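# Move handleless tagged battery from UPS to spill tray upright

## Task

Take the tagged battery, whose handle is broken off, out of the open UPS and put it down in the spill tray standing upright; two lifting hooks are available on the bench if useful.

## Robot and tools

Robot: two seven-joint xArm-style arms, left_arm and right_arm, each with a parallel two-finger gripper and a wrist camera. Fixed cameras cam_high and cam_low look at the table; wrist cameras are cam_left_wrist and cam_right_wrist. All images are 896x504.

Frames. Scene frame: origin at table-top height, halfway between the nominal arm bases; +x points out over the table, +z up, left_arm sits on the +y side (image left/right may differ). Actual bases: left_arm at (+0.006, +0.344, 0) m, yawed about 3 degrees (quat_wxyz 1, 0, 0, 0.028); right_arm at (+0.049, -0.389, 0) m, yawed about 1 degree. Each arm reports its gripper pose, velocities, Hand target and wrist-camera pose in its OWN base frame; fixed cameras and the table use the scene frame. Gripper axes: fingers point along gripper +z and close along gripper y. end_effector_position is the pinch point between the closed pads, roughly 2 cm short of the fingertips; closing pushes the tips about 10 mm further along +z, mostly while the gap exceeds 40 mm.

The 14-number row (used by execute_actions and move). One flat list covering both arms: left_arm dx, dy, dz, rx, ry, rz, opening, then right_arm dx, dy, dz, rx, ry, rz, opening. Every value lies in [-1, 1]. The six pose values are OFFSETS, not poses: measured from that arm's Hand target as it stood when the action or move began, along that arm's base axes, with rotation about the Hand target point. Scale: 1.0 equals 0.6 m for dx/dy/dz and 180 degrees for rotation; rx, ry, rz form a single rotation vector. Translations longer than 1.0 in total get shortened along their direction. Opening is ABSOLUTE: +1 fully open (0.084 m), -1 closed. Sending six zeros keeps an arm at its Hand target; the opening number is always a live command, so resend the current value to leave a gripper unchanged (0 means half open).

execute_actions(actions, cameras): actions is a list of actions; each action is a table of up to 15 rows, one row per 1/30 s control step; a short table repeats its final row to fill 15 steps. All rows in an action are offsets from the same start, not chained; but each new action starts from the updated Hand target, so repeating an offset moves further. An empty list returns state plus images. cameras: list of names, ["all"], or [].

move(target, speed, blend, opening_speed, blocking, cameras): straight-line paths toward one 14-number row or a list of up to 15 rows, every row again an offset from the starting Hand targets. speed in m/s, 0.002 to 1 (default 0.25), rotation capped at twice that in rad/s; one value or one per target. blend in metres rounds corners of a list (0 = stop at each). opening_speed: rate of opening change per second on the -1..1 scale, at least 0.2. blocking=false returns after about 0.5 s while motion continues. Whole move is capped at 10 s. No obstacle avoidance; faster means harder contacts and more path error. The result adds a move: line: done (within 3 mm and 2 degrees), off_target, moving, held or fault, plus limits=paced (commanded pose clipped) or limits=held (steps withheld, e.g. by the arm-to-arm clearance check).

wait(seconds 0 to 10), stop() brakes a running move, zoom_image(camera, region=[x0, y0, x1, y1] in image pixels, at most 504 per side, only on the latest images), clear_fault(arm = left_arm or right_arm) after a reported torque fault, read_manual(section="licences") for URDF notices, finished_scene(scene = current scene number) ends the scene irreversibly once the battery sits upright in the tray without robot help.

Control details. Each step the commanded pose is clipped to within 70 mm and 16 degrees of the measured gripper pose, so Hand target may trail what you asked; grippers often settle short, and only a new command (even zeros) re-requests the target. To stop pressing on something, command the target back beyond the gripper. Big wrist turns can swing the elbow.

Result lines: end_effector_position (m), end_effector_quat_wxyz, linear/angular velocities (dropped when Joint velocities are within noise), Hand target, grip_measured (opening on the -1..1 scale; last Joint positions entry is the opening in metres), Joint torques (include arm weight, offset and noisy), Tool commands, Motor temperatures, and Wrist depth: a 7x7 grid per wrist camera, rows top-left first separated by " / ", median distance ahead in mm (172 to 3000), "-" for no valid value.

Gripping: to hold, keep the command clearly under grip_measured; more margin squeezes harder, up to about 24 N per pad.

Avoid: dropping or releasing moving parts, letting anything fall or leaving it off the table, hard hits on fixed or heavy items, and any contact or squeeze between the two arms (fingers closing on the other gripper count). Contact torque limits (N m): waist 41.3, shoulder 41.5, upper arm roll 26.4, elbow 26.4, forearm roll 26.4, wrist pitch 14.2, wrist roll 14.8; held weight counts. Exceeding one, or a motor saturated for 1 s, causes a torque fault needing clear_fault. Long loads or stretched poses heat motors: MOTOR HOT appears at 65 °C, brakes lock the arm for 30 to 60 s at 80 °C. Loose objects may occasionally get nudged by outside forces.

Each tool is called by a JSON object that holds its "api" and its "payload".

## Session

{"api": "execute_actions", "payload": {"actions": []}}

{"api": "zoom_image", "payload": {"camera": "cam_high", "region": [340, 110, 560, 280]}}

Scene clock: 0.00 s.
left_arm: end_effector_position=(+0.4468, +0.2430, +0.3412) grip_measured=+1.00 end_effector_quat_wxyz=(-0.232, +0.951, +0.164, +0.122) | right_arm: end_effector_position=(+0.4088, +0.5779, +0.3009) grip_measured=+1.00 end_effector_quat_wxyz=(-0.143, +0.784, +0.298, +0.525)
Joint positions: left_arm=[0.478 -0.17 -0.13 1.113 0.47 0.991 -0.197 0.084] | right_arm=[1.147 0.327 -0.219 1.384 -1.765 0.258 1.869 0.084]
Joint velocities: within noise
Joint torques (N m): no reading
Motor temperatures (°C): left_arm=[41 34 35 41 38 41 40] | right_arm=[37 38 38 45 35 39 38]
Wrist depth (mm): cam_left_wrist=[1196 1414 1698 1686 1546 1440 462 / 1241 1452 1767 1669 1536 1458 449 / 1307 1546 1745 1634 1503 1402 443 / 1345 1619 1715 1571 1455 455 432 / 1434 1728 1690 1539 1428 449 425 / 1452 1723 1622 1480 1422 444 414 / - 1728 1567 1468 - 438 402] | cam_right_wrist=[1560 1872 2279 2782 - 2935 1914 / 1630 1951 2356 - - - 2002 / 1749 2099 2547 - - - 1315 / 1813 2119 2510 2685 2771 2782 2119 / 1799 614 678 2309 2389 1847 2206 / 528 546 574 615 2044 2008 2165 / - 487 507 517 1804 1842 1951]
Hand target: left_arm +0.4468, +0.2430, +0.3412; -0.232, +0.951, +0.164, +0.122 | right_arm +0.4088, +0.5779, +0.3009; -0.143, +0.784, +0.298, +0.525
Tool commands: left_gripper/opening=+1.0 right_gripper/opening=+1.0
camera_calibration:
cam_left_wrist: T_world_to_cam=[[0.382617, -0.836816, -0.39159, 0.196635], [-0.922296, -0.320926, -0.215353, 0.610593], [0.0545398, 0.44356, -0.894584, 0.310841], [0, 0, 0, 1]] pos_world=[0.470958, 0.222626, 0.486567]
cam_right_wrist: T_world_to_cam=[[0.601165, -0.78688, 0.139359, 0.192412], [-0.33486, -0.406388, -0.850128, 0.678007], [0.725582, 0.464401, -0.507801, -0.280458], [0, 0, 0, 1]] pos_world=[0.314861, 0.557184, 0.407161]

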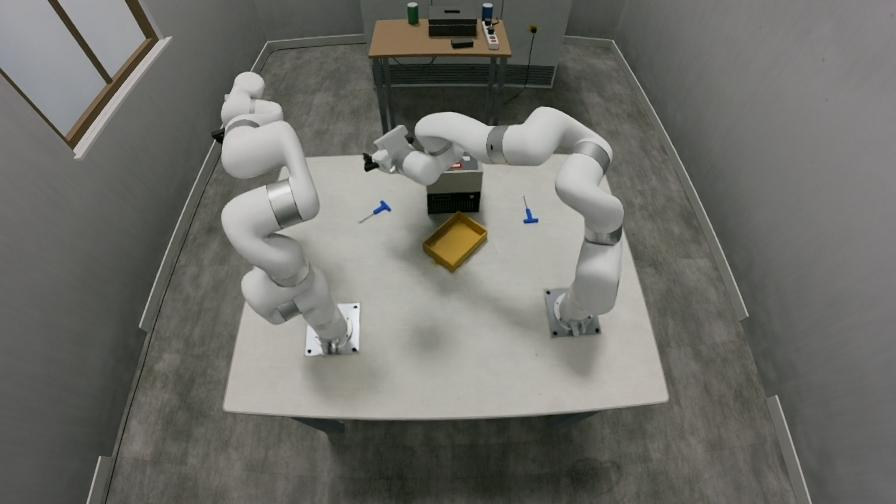

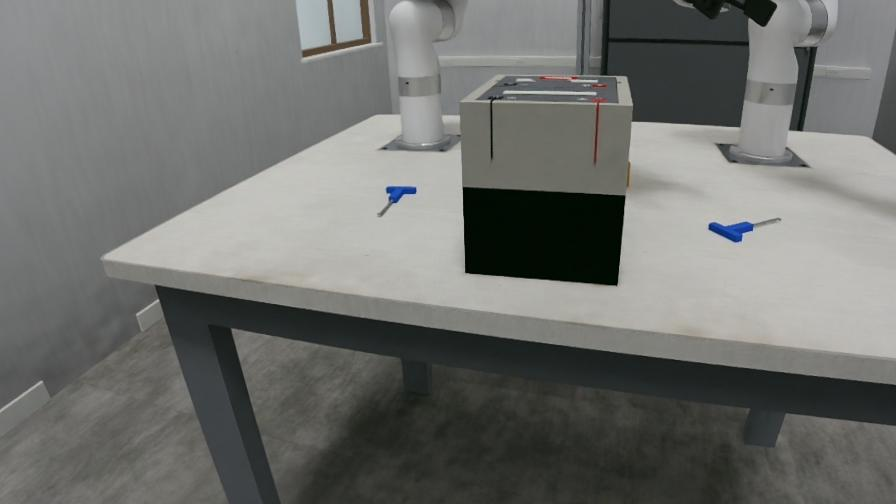

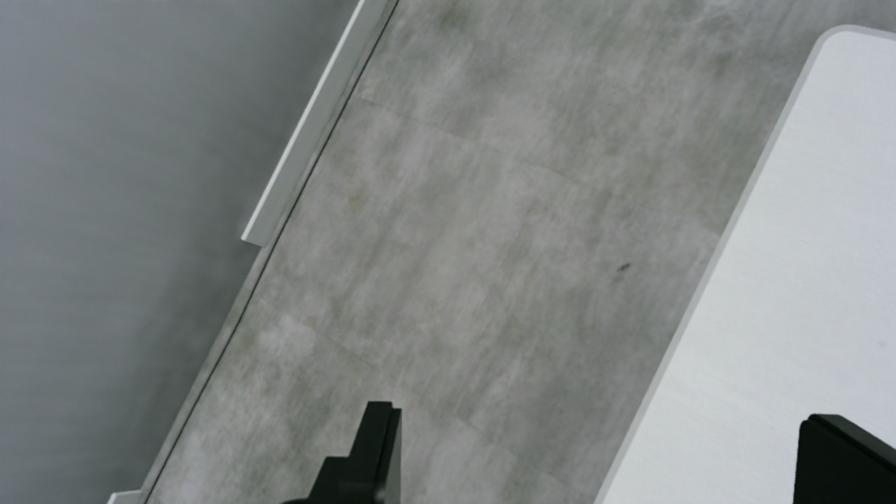

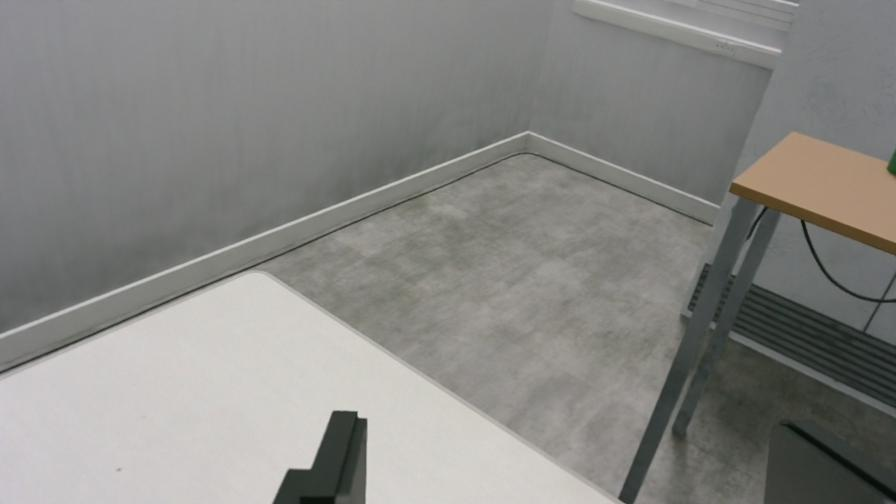

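Scaled by 2.291 from the camera's 896x504 image, which has a finer 1280x720 frame.

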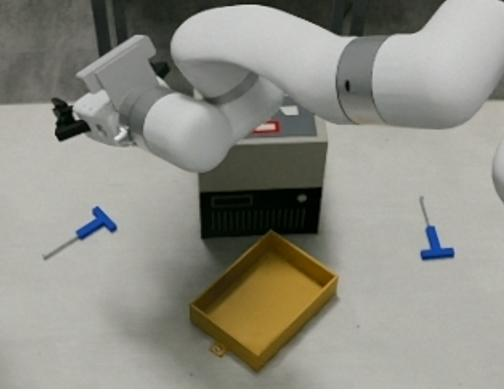

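{"api": "move", "payload": {"target": [[0,0,0.18,-0.15,0.079,-0.106,0,-0.098,-0.88,0.165,-0.0983,0.3608,-0.2048,0],[-0.078,-0.955,0.15,-0.15,0.079,-0.106,0,-0.098,-0.88,0.165,-0.0983,0.3608,-0.2048,0]], "speed": 0.5, "cameras": ["all"]}}

Scene clock: 18.03 s.
left_arm: end_effector_position=(+0.4000, -0.3300, +0.4312) grip_measured=-0.01 end_effector_quat_wxyz=(+0.000, +1.000, +0.000, +0.000) | right_arm: end_effector_position=(+0.3500, +0.0499, +0.3999) grip_measured=-0.01 end_effector_quat_wxyz=(+0.001, +1.000, +0.000, +0.000)
Joint positions: left_arm=[-0.188 0.295 -0.679 2.022 0.189 1.785 -0.805 0.044] | right_arm=[0.951 -0.487 -0.57 1.242 -0.258 1.66 0.413 0.044]
Joint torques (N m): left_arm=[-0.68 -25.72 -2.54 16.34 0.98 -0.91 -0.2] | right_arm=[-1.01 -4.87 4.28 19.39 -0.12 -1.18 -0.39]
Wrist depth (mm): cam_left_wrist=[543 542 541 542 344 344 541 / 548 548 547 546 348 348 544 / 555 556 556 552 351 352 553 / 562 559 562 559 357 357 564 / 569 568 568 568 567 569 568 / 576 579 577 574 575 576 577 / 586 - 583 - 578 - 584] | cam_right_wrist=[342 495 502 508 512 517 523 / 341 502 509 515 518 525 527 / 366 511 517 522 527 530 537 / 506 519 523 528 533 538 545 / 519 527 530 532 540 544 552 / 525 533 537 542 546 554 1546 / 528 - 545 - 555 561 1578]
Hand target: left_arm +0.4000, -0.3300, +0.4312; +0.000, +1.000, +0.000, +0.000 | right_arm +0.3500, +0.0499, +0.3999; +0.001, +1.000, +0.000, +0.000
Off the commanded pose: left_arm 0.000 m, 0 deg | right_arm 0.000 m, 0 deg.
move: done; limits=paced
camera_calibration:
cam_left_wrist: T_world_to_cam=[[0.0166928, -0.999849, 0.00475025, -0.307996], [-0.993506, -0.0160518, 0.112641, 0.390502], [-0.112547, -0.00659969, -0.993624, 0.608993], [0, 0, 0, 1]] pos_world=[0.461648, -0.297662, 0.562587]
cam_right_wrist: T_world_to_cam=[[0.0396287, -0.998566, 0.0360019, 0.0469644], [-0.992198, -0.0350624, 0.119644, 0.351652], [-0.11821, -0.0404624, -0.992164, 0.571862], [0, 0, 0, 1]] pos_world=[0.414647, 0.0823657, 0.523617]

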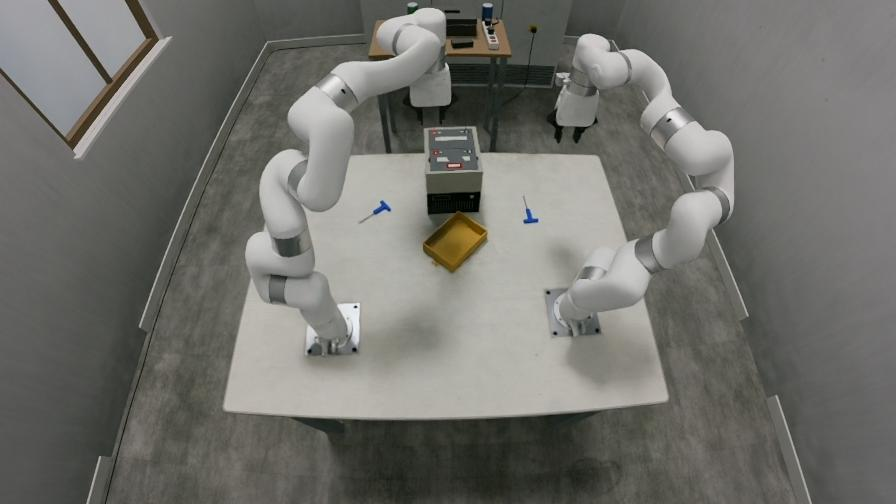

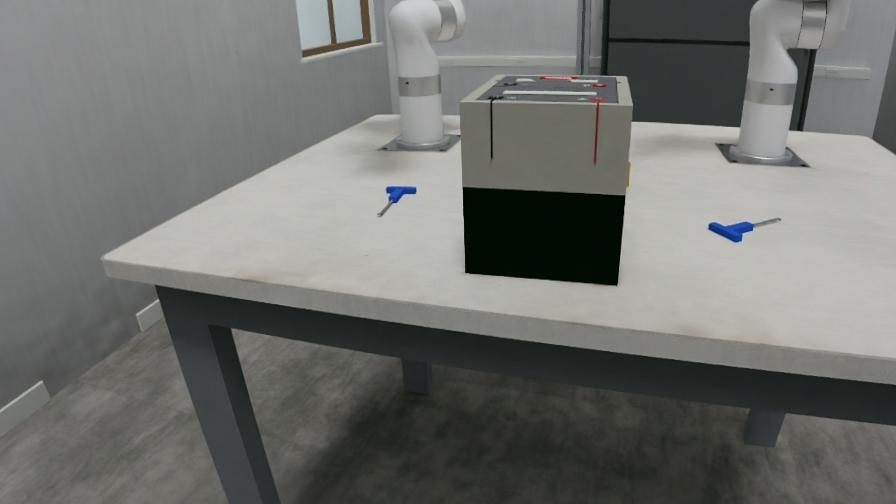

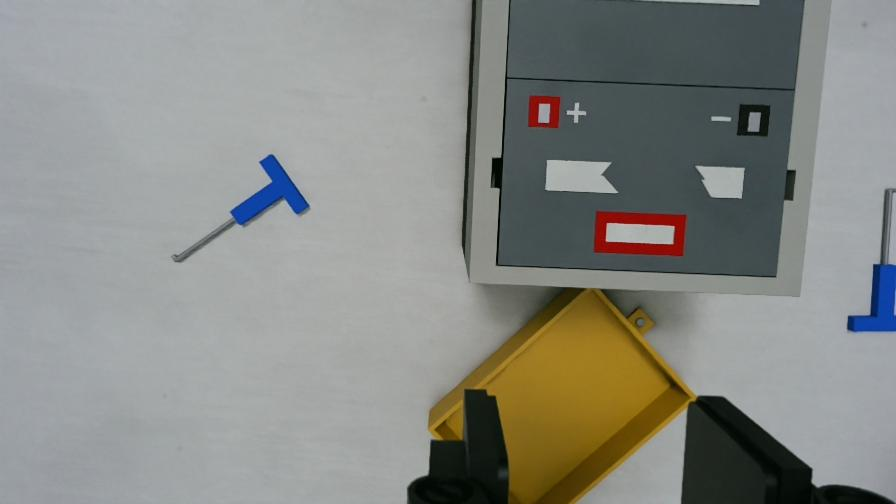

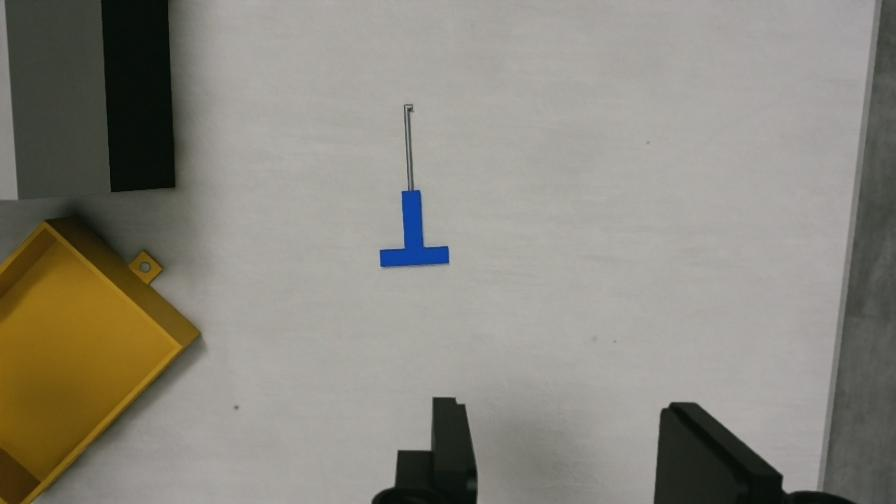

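{"api": "zoom_image", "payload": {"camera": "cam_left_wrist", "region": [160, 140, 320, 280]}}

{"api": "zoom_image", "payload": {"camera": "cam_right_wrist", "region": [360, 90, 460, 280]}}

Scaled by 3.150 from the camera's 896x504 image, which has a finer 1280x720 frame.

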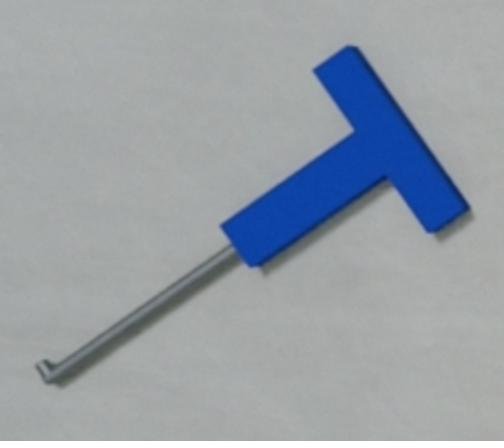

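Scaled by 2.653 from the camera's 896x504 image, which has a finer 1280x720 frame.

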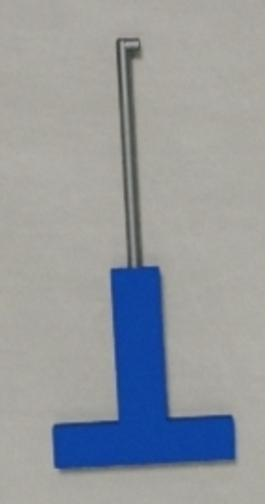

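{"api": "move", "payload": {"target": [[0.0645,0.3007,-0.4,0,0,0.673,0,0.038,0.0665,-0.4667,0,0,0.026,0],[0.0645,0.3007,-0.6787,0,0,0.673,0,0.038,0.0665,-0.6283,0,0,0.026,0]], "speed": [0.5,0.2], "blend": [0.02,0], "cameras": ["cam_left_wrist","cam_right_wrist"]}}

Scene clock: 49.77 s.
left_arm: end_effector_position=(+0.4396, -0.1495, +0.0256) grip_measured=-0.01 end_effector_quat_wxyz=(+0.001, +0.491, +0.871, +0.001) | right_arm: end_effector_position=(+0.3728, +0.0898, +0.0229) grip_measured=-0.01 end_effector_quat_wxyz=(+0.001, +0.999, +0.041, +0.000)
Joint positions: left_arm=[0.05 0.346 -0.369 0.877 0.235 0.562 -2.613 0.043] | right_arm=[1.043 0.189 -0.765 0.583 0.292 0.463 -0.058 0.044]
Joint torques (N m): left_arm=[-3.02 23.27 -0.11 3.25 1.01 -5.27 0.56] | right_arm=[-1.57 -12.31 -2 14.45 0.89 -1.32 -0.32]
Wrist depth (mm): cam_left_wrist=[- - - - - - - / - - - - - - - / - - - - - - - / - - - - - - - / - - - - - - - / - - - - - - - / - - - - - - -] | cam_right_wrist=[- - - - - - - / - - - - - - - / - - - - - - - / - - - - - - - / - - - - - - - / - - - - - - - / - - - - - - -]
Hand target: left_arm +0.4387, -0.1496, +0.0240; +0.000, +0.491, +0.871, +0.000 | right_arm +0.3728, +0.0898, +0.0229; +0.001, +0.999, +0.041, +0.000
Off the commanded pose: left_arm 0.002 m, 0 deg | right_arm 0.000 m, 0 deg.
move: done
camera_calibration:
cam_left_wrist: T_world_to_cam=[[0.847072, 0.531418, 0.00794184, -0.262561], [0.527177, -0.842021, 0.114392, -0.313525], [0.0674775, -0.092712, -0.993404, 0.119633], [0, 0, 0, 1]] pos_world=[0.379619, -0.113374, 0.156794]
cam_right_wrist: T_world_to_cam=[[0.120953, -0.992003, 0.0360711, 0.0684672], [-0.986026, -0.115872, 0.119697, 0.425783], [-0.11456, -0.0500447, -0.992155, 0.201734], [0, 0, 0, 1]] pos_world=[0.434662, 0.127352, 0.146717]
Images, in order (width x height): cam_left_wrist 896x504, cam_right_wrist 896x504.

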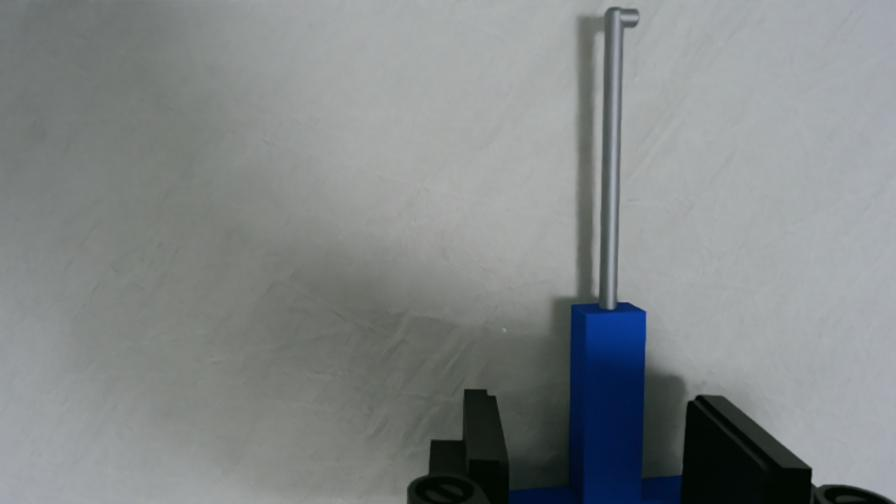

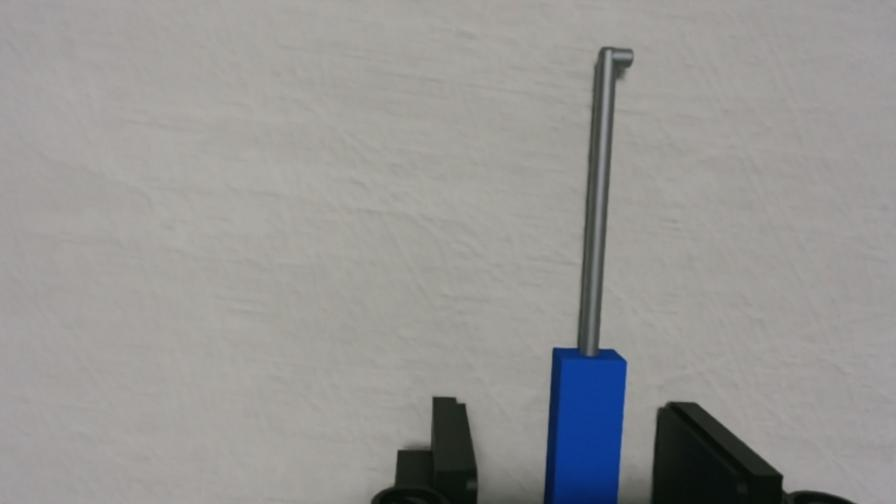

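{"api": "move", "payload": {"target": [[0,0,0.04,0,0,0,0,0.0067,0,0,0,0,0,0],[-0.0095,0.0128,0.04,0,0,0,0,0.0067,0,0,0,0,0,-1],[-0.0095,0.0128,0.0,0,0,0,0,0.0067,0,0.05,0,0,0,-1]], "speed": [0.1,0.1,0.08], "opening_speed": 1, "cameras": ["cam_left_wrist","cam_right_wrist"]}}

Scene clock: 60.43 s.
left_arm: end_effector_position=(+0.4330, -0.1419, +0.0240) grip_measured=-0.01 end_effector_quat_wxyz=(+0.000, +0.491, +0.871, +0.000) | right_arm: end_effector_position=(+0.3768, +0.0898, +0.0529) grip_measured=-0.69 end_effector_quat_wxyz=(+0.001, +0.999, +0.041, +0.000)
Joint positions: left_arm=[0.064 0.33 -0.37 0.846 0.226 0.55 -2.595 0.044] | right_arm=[1.08 0.077 -0.834 0.598 0.107 0.549 0.075 0.014]
Joint torques (N m): left_arm=[-0.91 -25.38 -1.42 13.97 0.79 -1.56 -0.19] | right_arm=[0.55 -12.99 -1.43 15.35 -0.3 -1.3 0]
Wrist depth (mm): cam_left_wrist=[- - - - - - - / - - - - - - - / - - - - - - - / - - - - - - - / - - - - - - - / - - - - - - - / - - - - - - -] | cam_right_wrist=[- - - - 173 174 175 / - - 173 173 175 176 177 / - 173 174 176 177 178 180 / 173 175 176 178 179 181 182 / 176 177 178 180 182 183 185 / 178 180 181 182 184 186 188 / 181 182 183 - - 188 190]
Hand target: left_arm +0.4330, -0.1419, +0.0240; +0.000, +0.491, +0.871, +0.000 | right_arm +0.3768, +0.0898, +0.0529; +0.001, +0.999, +0.041, +0.000
Off the commanded pose: left_arm 0.000 m, 0 deg | right_arm 0.000 m, 0 deg.
move: done
camera_calibration:
cam_left_wrist: T_world_to_cam=[[0.847161, 0.531314, 0.00477803, -0.260901], [0.527482, -0.842064, 0.112651, -0.303551], [0.0638765, -0.0929134, -0.993623, 0.120715], [0, 0, 0, 1]] pos_world=[0.373432, -0.105773, 0.155387]
cam_right_wrist: T_world_to_cam=[[0.120946, -0.992007, 0.0359722, 0.0669262], [-0.986026, -0.115877, 0.119685, 0.426151], [-0.11456, -0.049945, -0.99216, 0.231846], [0, 0, 0, 1]] pos_world=[0.438662, 0.127352, 0.176617]
Images, in order (width x height): cam_left_wrist 896x504, cam_right_wrist 896x504.

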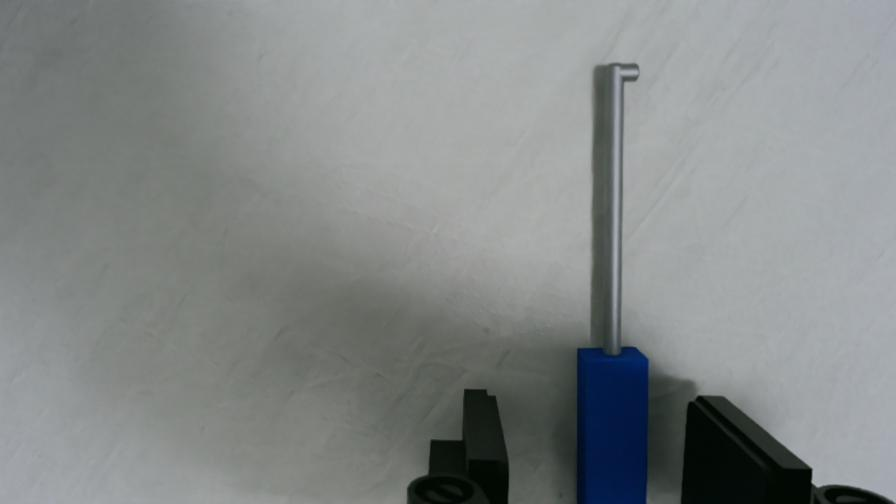

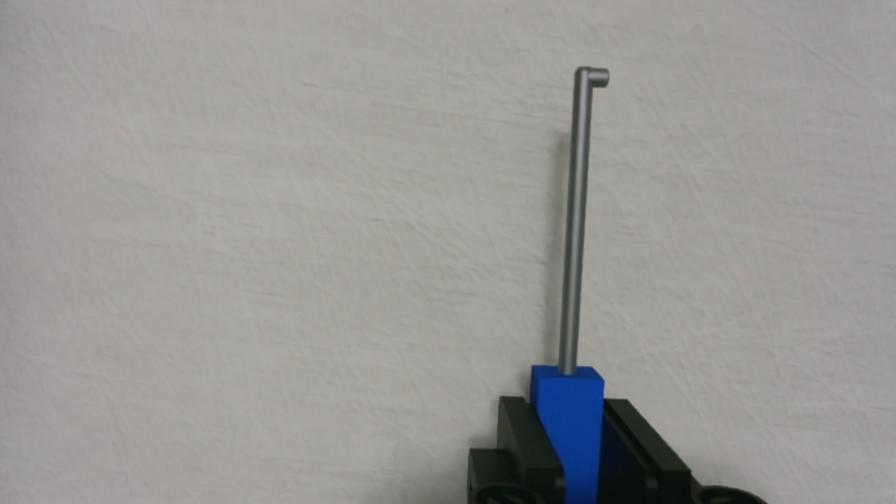

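{"api": "move", "payload": {"target": [[0,0,0.45,0,0,-0.3,0,0,-0.05,0.4,0,0,0,-1],[0,0,0.5,0,0,-0.673,0,0.1298,0.0503,0.545,0.3605,0.4104,-0.3929,-1],[0.0077,-0.3573,0.4857,-0.0402,0.1439,0.816,0,0.1298,0.2812,0.4617,0.3605,0.4104,-0.3929,-1]], "speed": [0.6,0.6,0.4], "blend": [0.03,0.02,0], "cameras": ["cam_left_wrist","cam_high"]}}

Scene clock: 94.37 s.
left_arm: end_effector_position=(+0.4376, -0.3563, +0.3154) grip_measured=-0.01 end_effector_quat_wxyz=(+0.123, +0.696, -0.696, +0.123) | right_arm: end_effector_position=(+0.4547, +0.2586, +0.3299) grip_measured=-0.69 end_effector_quat_wxyz=(+0.487, -0.512, +0.488, +0.512)
Joint positions: left_arm=[-0.088 0.142 -0.523 1.437 -0.24 1.124 1.054 0.044] | right_arm=[0.913 0.286 -0.988 1.02 1.683 1.805 0.86 0.014]
Joint torques (N m): left_arm=[-0.95 -23.98 -1.84 19.08 0.35 -1.21 0.24] | right_arm=[0.51 -15.63 -3.98 17.94 3.43 0.82 -0.43]
Wrist depth (mm): cam_left_wrist=[1523 507 508 509 509 508 511 / 1496 494 495 496 495 496 495 / 266 268 268 267 267 484 485 / 259 260 259 259 260 467 470 / 253 252 254 253 254 457 454 / 247 247 248 247 248 444 444 / 241 241 - 243 243 - 432] | cam_right_wrist=[1903 295 291 285 280 2119 2165 / 1946 2008 2044 2074 2138 2165 2172 / 1968 1985 2074 2112 2158 2199 721 / 1985 2020 2074 2125 2192 2206 706 / 2020 2062 2074 2099 2213 2264 664 / 2074 2080 - - 317 2302 655 / 2044 - - - - 2294 637]
Hand target: left_arm +0.4376, -0.3563, +0.3154; +0.123, +0.696, -0.696, +0.123 | right_arm +0.4547, +0.2586, +0.3299; +0.487, -0.512, +0.488, +0.512
Off the commanded pose: left_arm 0.000 m, 0 deg | right_arm 0.000 m, 0 deg.
move: done
camera_calibration:
cam_left_wrist: T_world_to_cam=[[-0.999856, -0.0138354, 0.00981438, 0.460146], [-0.015749, 0.972085, -0.234101, 0.474108], [-0.00630152, -0.234222, -0.972163, 0.363634], [0, 0, 0, 1]] pos_world=[0.469838, -0.369336, 0.459984]
Images, in order (width x height): cam_high 896x504, cam_left_wrist 896x504.

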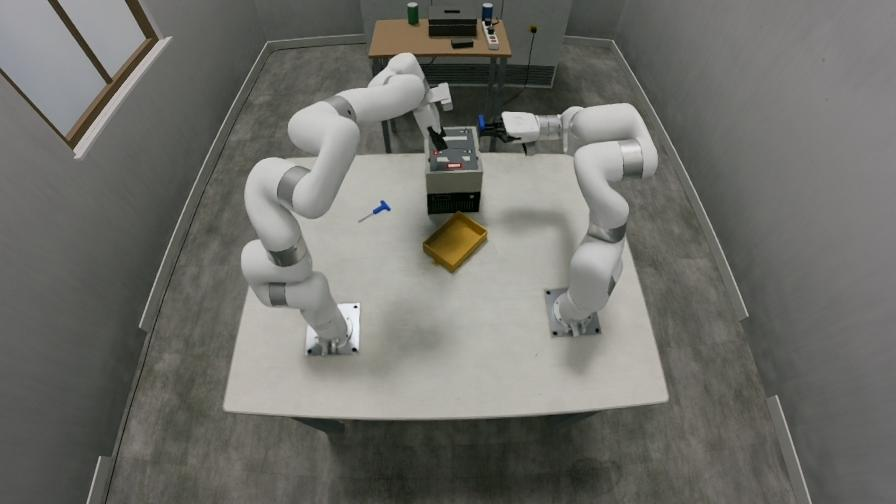

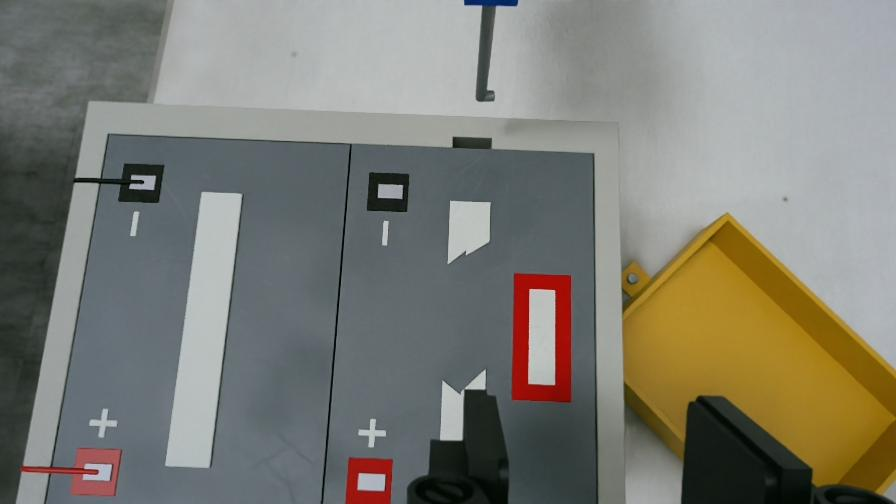

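{"api": "move", "payload": {"target": [[0,0,0,0,0,0,0,0.0083,0.0038,0,0,0,0,-1],[0,0,0,0,0,0,0,0.0083,0.0038,-0.05,0,0,0,-1]], "speed": 0.1, "cameras": ["cam_left_wrist"]}}

{"api": "zoom_image", "payload": {"camera": "cam_left_wrist", "region": [420, 80, 540, 170]}}

Scene clock: 103.83 s.
left_arm: end_effector_position=(+0.4376, -0.3563, +0.3154) grip_measured=-0.01 end_effector_quat_wxyz=(+0.123, +0.696, -0.696, +0.123) | right_arm: end_effector_position=(+0.4597, +0.2608, +0.3000) grip_measured=-0.69 end_effector_quat_wxyz=(+0.488, -0.512, +0.488, +0.512)
Joint positions: left_arm=[-0.088 0.142 -0.523 1.437 -0.24 1.124 1.054 0.044] | right_arm=[0.871 0.381 -0.956 1.025 1.726 1.856 0.805 0.014]
Joint torques (N m): left_arm=[-0.88 -24.36 -1.7 18.91 0.31 -1.15 0.29] | right_arm=[-1.66 -17.12 -4.92 17.27 3.45 1.22 -0.4]
Wrist depth (mm): cam_left_wrist=[1519 506 503 186 506 509 507 / 1490 494 496 496 496 497 496 / 265 267 268 268 268 484 484 / 260 259 260 260 260 467 471 / 253 253 253 252 254 456 454 / 247 247 249 247 248 443 444 / 241 241 - 243 243 - 433] | cam_right_wrist=[- - - - - - - / 1919 282 270 2068 2112 2165 2185 / 1962 2026 2044 2074 2125 2185 2178 / 1979 2038 2106 2125 2178 2228 723 / 2020 2074 2080 2112 2199 2264 685 / 2062 2038 - 2138 2172 2257 2294 / 2026 - - - - 2286 650]
Hand target: left_arm +0.4376, -0.3563, +0.3154; +0.123, +0.696, -0.696, +0.123 | right_arm +0.4597, +0.2608, +0.2999; +0.487, -0.512, +0.488, +0.512
Off the commanded pose: left_arm 0.000 m, 0 deg | right_arm 0.000 m, 0 deg.
move: done
camera_calibration:
cam_left_wrist: T_world_to_cam=[[-0.999857, -0.0137162, 0.00988757, 0.460157], [-0.0156496, 0.972109, -0.234006, 0.474027], [-0.00640213, -0.234127, -0.972185, 0.363727], [0, 0, 0, 1]] pos_world=[0.469838, -0.369336, 0.459985]
Images, in order (width x height): cam_left_wrist 896x504.

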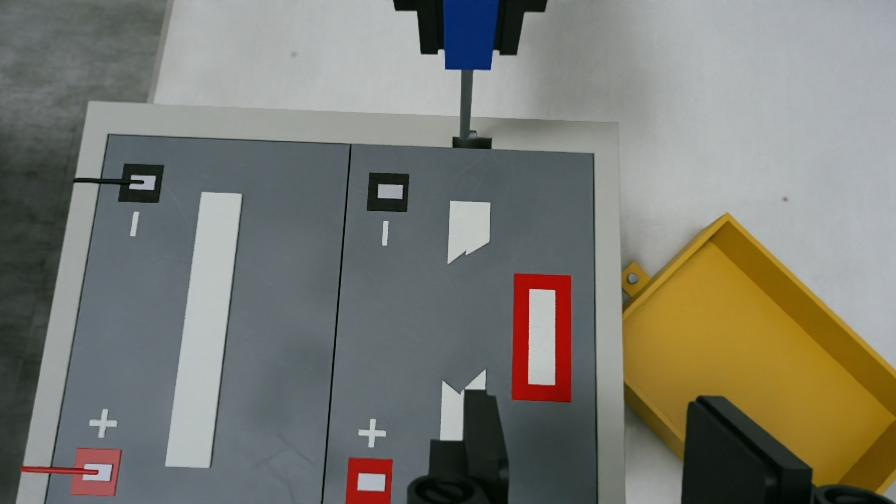

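Scaled by 4.200 from the camera's 896x504 image, which has a finer 1280x720 frame.

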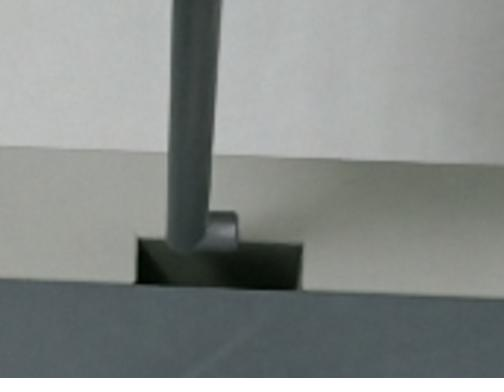

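{"api": "move", "payload": {"target": [[0,0,0,0,0,0,0,-0.0022,0.0005,0,0,0,0,-1],[0,0,0,0,0,0,0,-0.0022,0.0005,-0.023,0,0,0,-1]], "speed": 0.02, "cameras": ["cam_left_wrist"]}}

{"api": "zoom_image", "payload": {"camera": "cam_left_wrist", "region": [420, 80, 540, 170]}}

Scene clock: 109.77 s.
left_arm: end_effector_position=(+0.4376, -0.3563, +0.3154) grip_measured=-0.01 end_effector_quat_wxyz=(+0.123, +0.696, -0.696, +0.123) | right_arm: end_effector_position=(+0.4583, +0.2611, +0.2862) grip_measured=-0.69 end_effector_quat_wxyz=(+0.487, -0.512, +0.488, +0.512)
Joint positions: left_arm=[-0.088 0.142 -0.523 1.437 -0.24 1.124 1.054 0.044] | right_arm=[0.859 0.412 -0.943 1.017 1.736 1.871 0.776 0.014]
Joint torques (N m): left_arm=[-0.75 -24.41 -1.67 18.98 0.3 -1.2 0.32] | right_arm=[-1.38 -17.68 -5.16 16.06 3.36 1.14 -0.52]
Wrist depth (mm): cam_left_wrist=[1533 506 - 185 508 507 509 / 1506 497 497 496 495 496 497 / 266 267 268 266 268 484 485 / 259 259 260 260 260 467 470 / 253 252 254 252 254 458 454 / 247 247 249 247 248 444 444 / 242 242 - 243 243 - 431] | cam_right_wrist=[- - - - - - - / 223 - 199 - - - - / 1974 2032 2020 2087 2132 2151 2235 / 1996 1996 2106 2087 2172 2213 723 / 2026 2050 2068 2112 2235 2185 703 / 2080 2062 2145 2132 2192 2242 2279 / 2056 - - - - 2286 650]
Hand target: left_arm +0.4376, -0.3563, +0.3154; +0.123, +0.696, -0.696, +0.123 | right_arm +0.4583, +0.2611, +0.2861; +0.487, -0.512, +0.488, +0.512
Off the commanded pose: left_arm 0.000 m, 0 deg | right_arm 0.000 m, 0 deg.
move: done
camera_calibration:
cam_left_wrist: T_world_to_cam=[[-0.999857, -0.0137162, 0.00988757, 0.460157], [-0.0156496, 0.972109, -0.234006, 0.474027], [-0.00640213, -0.234127, -0.972185, 0.363727], [0, 0, 0, 1]] pos_world=[0.469838, -0.369336, 0.459985]
Images, in order (width x height): cam_left_wrist 896x504.

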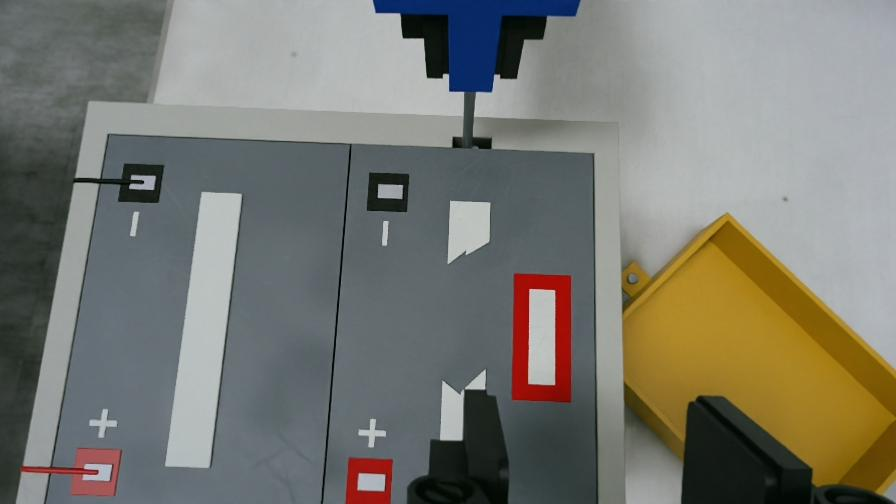

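Scaled by 4.200 from the camera's 896x504 image, which has a finer 1280x720 frame.

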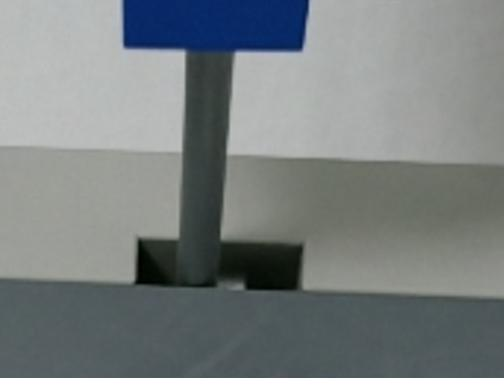

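{"api": "move", "payload": {"target": [[0,0,0,0,0,0,0,0,0,-0.0517,0,0,0,-1],[0,0,0,0,0,0,0,0,0,-0.0517,0,0,0,-0.2],[0,0,0,0,0,0,0,0,-0.18,-0.0517,0,0,0,-0.2]], "speed": [0.03,0.1,0.12], "opening_speed": 0.8, "cameras": ["cam_left_wrist"]}}

Scene clock: 117.27 s.
left_arm: end_effector_position=(+0.4376, -0.3563, +0.3154) grip_measured=-0.01 end_effector_quat_wxyz=(+0.123, +0.696, -0.696, +0.123) | right_arm: end_effector_position=(+0.4583, +0.1532, +0.2551) grip_measured=-0.21 end_effector_quat_wxyz=(+0.487, -0.512, +0.488, +0.512)
Joint positions: left_arm=[-0.088 0.142 -0.523 1.437 -0.24 1.124 1.054 0.044] | right_arm=[0.605 0.573 -0.976 1.077 1.613 2.137 0.661 0.035]
Joint torques (N m): left_arm=[-0.83 -24.46 -1.7 18.91 0.25 -1.23 0.3] | right_arm=[-1.85 -18.95 -7.61 14.56 1.74 1.34 -0.46]
Wrist depth (mm): cam_left_wrist=[1543 502 504 508 508 509 506 / 1503 495 494 271 494 495 498 / 266 267 268 268 268 485 483 / 259 260 260 260 260 468 469 / 253 252 253 252 254 457 453 / 247 247 248 247 248 444 443 / 241 242 - 243 243 - 432] | cam_right_wrist=[223 225 227 230 232 790 743 / 225 227 230 232 236 2317 732 / 228 230 233 235 239 2317 736 / 2119 2138 2206 2249 2294 2294 735 / 2132 2165 2213 2249 2333 2381 760 / 2192 2165 2317 2302 2317 2364 748 / 2165 2220 2220 - 399 2389 759]
Hand target: left_arm +0.4376, -0.3563, +0.3154; +0.123, +0.696, -0.696, +0.123 | right_arm +0.4583, +0.1531, +0.2551; +0.487, -0.512, +0.488, +0.512
Off the commanded pose: left_arm 0.000 m, 0 deg | right_arm 0.000 m, 0 deg.
move: done
camera_calibration:
cam_left_wrist: T_world_to_cam=[[-0.999857, -0.0137162, 0.00988757, 0.460157], [-0.0156496, 0.972109, -0.234006, 0.474027], [-0.00640213, -0.234127, -0.972185, 0.363727], [0, 0, 0, 1]] pos_world=[0.469838, -0.369336, 0.459985]
Images, in order (width x height): cam_left_wrist 896x504.

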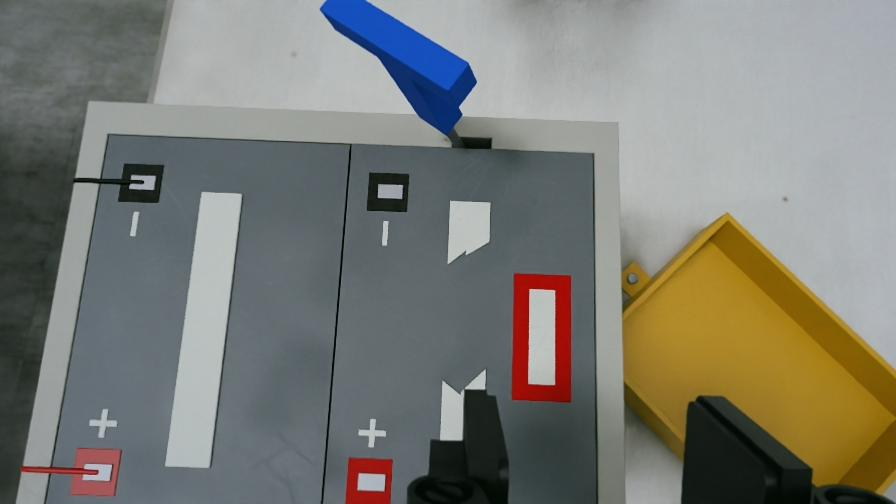

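{"api": "move", "payload": {"target": [[0,0.167,0.14,0.0874,0.0874,0.4947,0,0,0,0.275,-0.5,0,0,-0.2],[-0.0077,0.3573,-0.325,0.0402,-0.1442,-0.816,0,0,0.08,0.275,-0.373,-0.392,0.3737,-0.2],[-0.0077,0.3573,-0.4857,0.0402,-0.1442,-0.816,0,0.0292,0.2313,0.1832,0.0202,-0.8115,0.5688,-0.2],[-0.0077,0.3573,-0.4857,0.0402,-0.1442,-0.816,-1,0.0292,0.2313,0.1832,0.0202,-0.8115,0.5688,-0.2]], "speed": [0.7,0.7,0.4,0.2], "blend": [0.03,0.02,0,0], "cameras": ["cam_left_wrist","cam_right_wrist","cam_low"]}}

Scene clock: 149.87 s.
left_arm: end_effector_position=(+0.4330, -0.1419, +0.0240) grip_measured=-0.69 end_effector_quat_wxyz=(+0.000, +0.491, +0.871, +0.000) | right_arm: end_effector_position=(+0.4759, +0.2919, +0.3650) grip_measured=-0.21 end_effector_quat_wxyz=(-0.123, +0.696, +0.697, +0.123)
Joint positions: left_arm=[-0.057 0.317 -0.251 0.843 0.15 0.541 -2.539 0.014] | right_arm=[1.228 0.233 -0.942 1.633 0.527 1.404 -1.329 0.035]
Joint torques (N m): left_arm=[-0.39 -26.77 -1.34 12.91 -0.55 -1.11 -0.02] | right_arm=[-1.34 -16.2 -3.27 20.59 1.77 -1.28 -0.38]
Wrist depth (mm): cam_left_wrist=[- - - - - - - / - - - - - - - / - - - - - - - / - - - - - - - / - - - - - - - / - - - - - - - / - - - - - - -] | cam_right_wrist=[542 548 548 553 560 567 1630 / 530 534 540 543 548 552 1600 / 519 521 310 312 314 318 1533 / 496 503 304 304 307 310 1499 / 487 494 296 298 300 301 1487 / 477 483 291 291 294 295 1434 / 474 456 - 206 287 290 1400]
Hand target: left_arm +0.4330, -0.1419, +0.0240; +0.000, +0.491, +0.871, +0.000 | right_arm +0.4759, +0.2919, +0.3650; -0.123, +0.696, +0.697, +0.123
Off the commanded pose: left_arm 0.000 m, 0 deg | right_arm 0.000 m, 0 deg.
move: done; limits=paced
camera_calibration:
cam_left_wrist: T_world_to_cam=[[0.847218, 0.531225, 0.00458726, -0.260956], [0.527367, -0.842044, 0.113341, -0.303527], [0.0640724, -0.0936056, -0.993546, 0.120567], [0, 0, 0, 1]] pos_world=[0.373432, -0.105671, 0.155388]
cam_right_wrist: T_world_to_cam=[[0.998589, 0.0262696, 0.0461414, -0.474392], [0.036066, -0.973374, -0.226368, 0.400148], [0.0389663, 0.227712, -0.972948, 0.401926], [0, 0, 0, 1]] pos_world=[0.443629, 0.310432, 0.503523]
Images, in order (width x height): cam_low 896x504, cam_left_wrist 896x504, cam_right_wrist 896x504.

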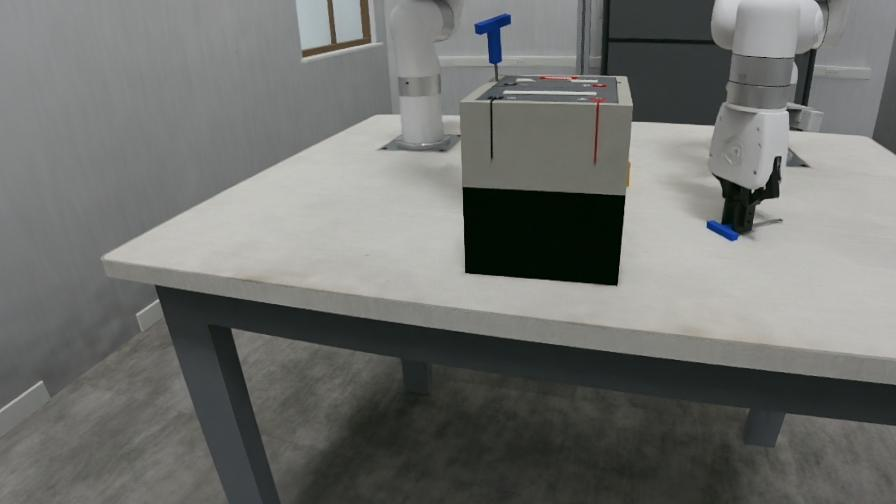

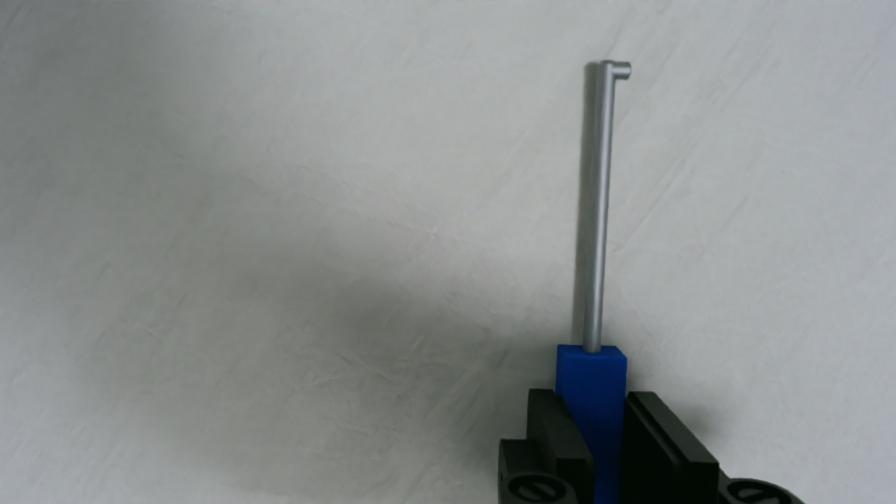

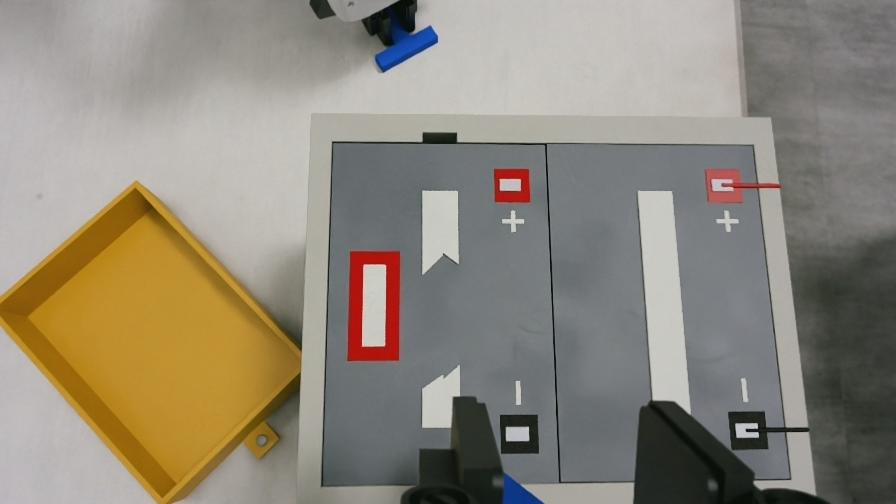

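{"api": "move", "payload": {"target": [[0,0,0.293,0,0,0,-1,0,0,0,0,0,0,-0.2],[0.0483,-0.0968,0.5933,-0.4885,-0.1299,-0.1418,-1,0,0,0,0,0,0,-0.2],[0.0483,-0.2702,0.51,-0.4885,-0.1299,-0.1418,-1,0,0,0,0,0,0,-0.2]], "speed": [0.4,0.5,0.3], "blend": [0.03,0.02,0], "cameras": ["cam_right_wrist"]}}

{"api": "zoom_image", "payload": {"camera": "cam_right_wrist", "region": [380, 60, 500, 150]}}

Scene clock: 159.70 s.
left_arm: end_effector_position=(+0.4620, -0.3040, +0.3300) grip_measured=-0.69 end_effector_quat_wxyz=(+0.494, +0.506, +0.494, -0.506) | right_arm: end_effector_position=(+0.4759, +0.2919, +0.3650) grip_measured=-0.21 end_effector_quat_wxyz=(-0.123, +0.696, +0.697, +0.123)
Joint positions: left_arm=[-0.086 0.181 -0.04 1.038 -1.631 1.49 -0.853 0.014] | right_arm=[1.228 0.233 -0.942 1.633 0.527 1.404 -1.329 0.035]
Joint torques (N m): left_arm=[-0.92 -27.09 -1.16 16.9 -2.92 0.7 0.28] | right_arm=[-1.28 -16.12 -3.42 20.41 1.56 -1.24 -0.36]
Wrist depth (mm): cam_left_wrist=[1979 1991 1951 2014 301 295 289 / 1996 1985 2014 2044 2050 2032 2032 / 1991 2014 2062 2044 2026 2087 2074 / 2026 2020 2087 2068 2099 2087 2119 / 2050 2080 2093 2080 2099 2119 2132 / 2068 2074 - 2099 2132 2158 2151 / 572 2074 - - - 2185 2228] | cam_right_wrist=[542 545 551 554 559 566 1626 / 530 537 539 320 545 550 1604 / 521 522 309 312 314 319 1571 / 500 504 303 304 307 310 1513 / 487 494 296 298 300 302 1468 / 476 481 291 292 294 294 1437 / 471 458 - 206 287 291 1408]
Hand target: left_arm +0.4620, -0.3040, +0.3300; +0.494, +0.506, +0.494, -0.506 | right_arm +0.4759, +0.2919, +0.3650; -0.123, +0.696, +0.697, +0.123
Off the commanded pose: left_arm 0.000 m, 0 deg | right_arm 0.000 m, 0 deg.
move: done
camera_calibration:
cam_right_wrist: T_world_to_cam=[[0.998589, 0.0262696, 0.0461414, -0.474392], [0.036066, -0.973374, -0.226368, 0.400148], [0.0389663, 0.227712, -0.972948, 0.401926], [0, 0, 0, 1]] pos_world=[0.443629, 0.310432, 0.503523]
Images, in order (width x height): cam_right_wrist 896x504.

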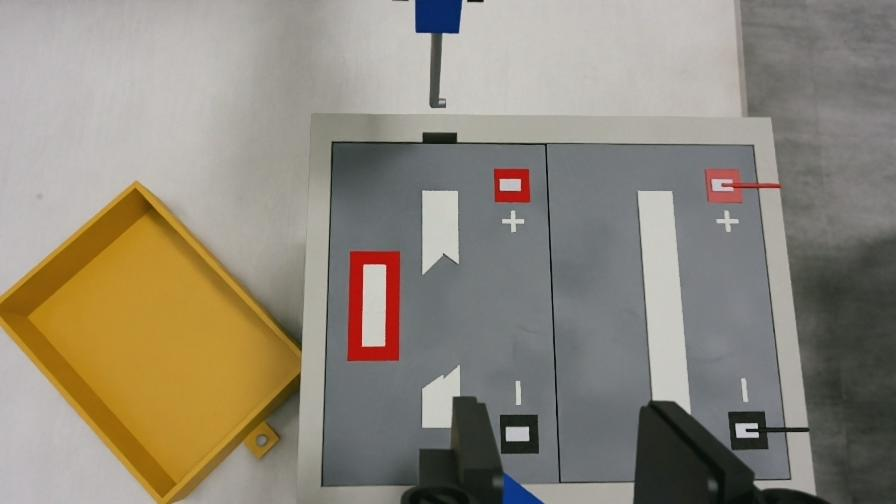

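Scaled by 4.200 from the camera's 896x504 image, which has a finer 1280x720 frame.

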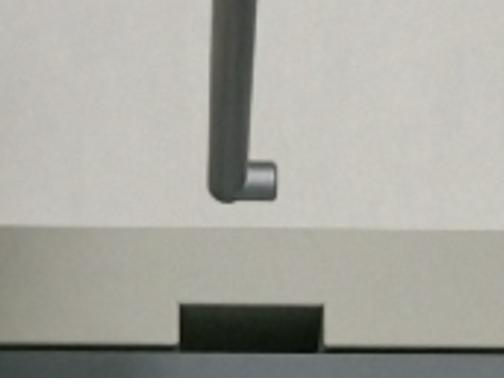

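{"api": "move", "payload": {"target": [[0.002,0.0005,-0.045,0,0,0,-1,0,0,0,0,0,0,-0.2],[0.002,0.0005,-0.073,0,0,0,-1,0,0,0,0,0,0,-0.2]], "speed": [0.1,0.03], "blend": [0.005,0], "cameras": ["cam_right_wrist"]}}

{"api": "zoom_image", "payload": {"camera": "cam_right_wrist", "region": [380, 60, 500, 150]}}

Scene clock: 171.20 s.
left_arm: end_effector_position=(+0.4632, -0.3037, +0.2863) grip_measured=-0.69 end_effector_quat_wxyz=(+0.494, +0.506, +0.494, -0.506) | right_arm: end_effector_position=(+0.4759, +0.2919, +0.3650) grip_measured=-0.21 end_effector_quat_wxyz=(-0.123, +0.696, +0.697, +0.123)
Joint positions: left_arm=[-0.086 0.267 -0.039 1.028 -1.635 1.495 -0.758 0.014] | right_arm=[1.228 0.233 -0.942 1.633 0.527 1.404 -1.329 0.035]
Joint torques (N m): left_arm=[0.17 -27.99 -0.3 15.21 -2.73 1.49 0.13] | right_arm=[-1.25 -16.06 -3.35 20.38 1.54 -1.28 -0.33]
Wrist depth (mm): cam_left_wrist=[1935 - - - - - - / 1979 2020 - - 229 215 203 / 1996 2026 2038 2062 2056 2074 2087 / 2020 2044 2038 2099 2044 2119 2099 / 2032 2099 2074 2106 2099 2158 2172 / 2074 2093 - 2132 2112 2165 2158 / 2125 2125 - - - 2199 2192] | cam_right_wrist=[544 548 - 231 557 565 1645 / 533 536 318 331 544 553 1582 / 517 520 309 311 315 318 1539 / 498 503 303 304 307 309 1516 / 489 493 296 298 300 301 1477 / 476 482 291 292 293 295 1437 / 473 457 - 206 288 290 1405]
Hand target: left_arm +0.4632, -0.3037, +0.2862; +0.494, +0.506, +0.494, -0.506 | right_arm +0.4759, +0.2919, +0.3650; -0.123, +0.696, +0.697, +0.123
Off the commanded pose: left_arm 0.000 m, 0 deg | right_arm 0.000 m, 0 deg.
move: done
camera_calibration:
cam_right_wrist: T_world_to_cam=[[0.998589, 0.0262696, 0.0461414, -0.474392], [0.036066, -0.973374, -0.226368, 0.400148], [0.0389663, 0.227712, -0.972948, 0.401926], [0, 0, 0, 1]] pos_world=[0.443629, 0.310432, 0.503523]
Images, in order (width x height): cam_right_wrist 896x504.

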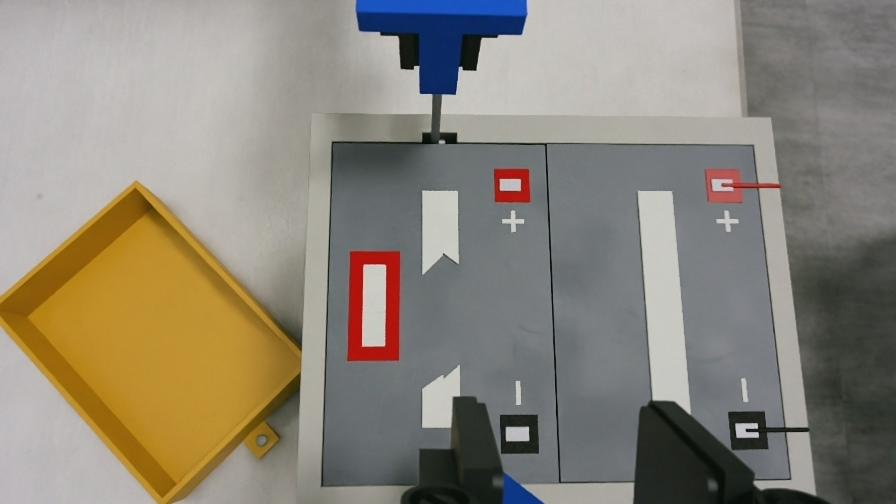

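Scaled by 4.200 from the camera's 896x504 image, which has a finer 1280x720 frame.

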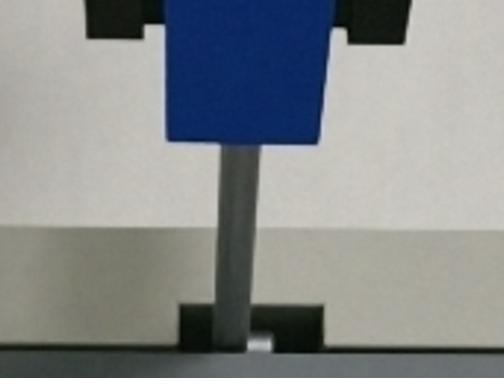

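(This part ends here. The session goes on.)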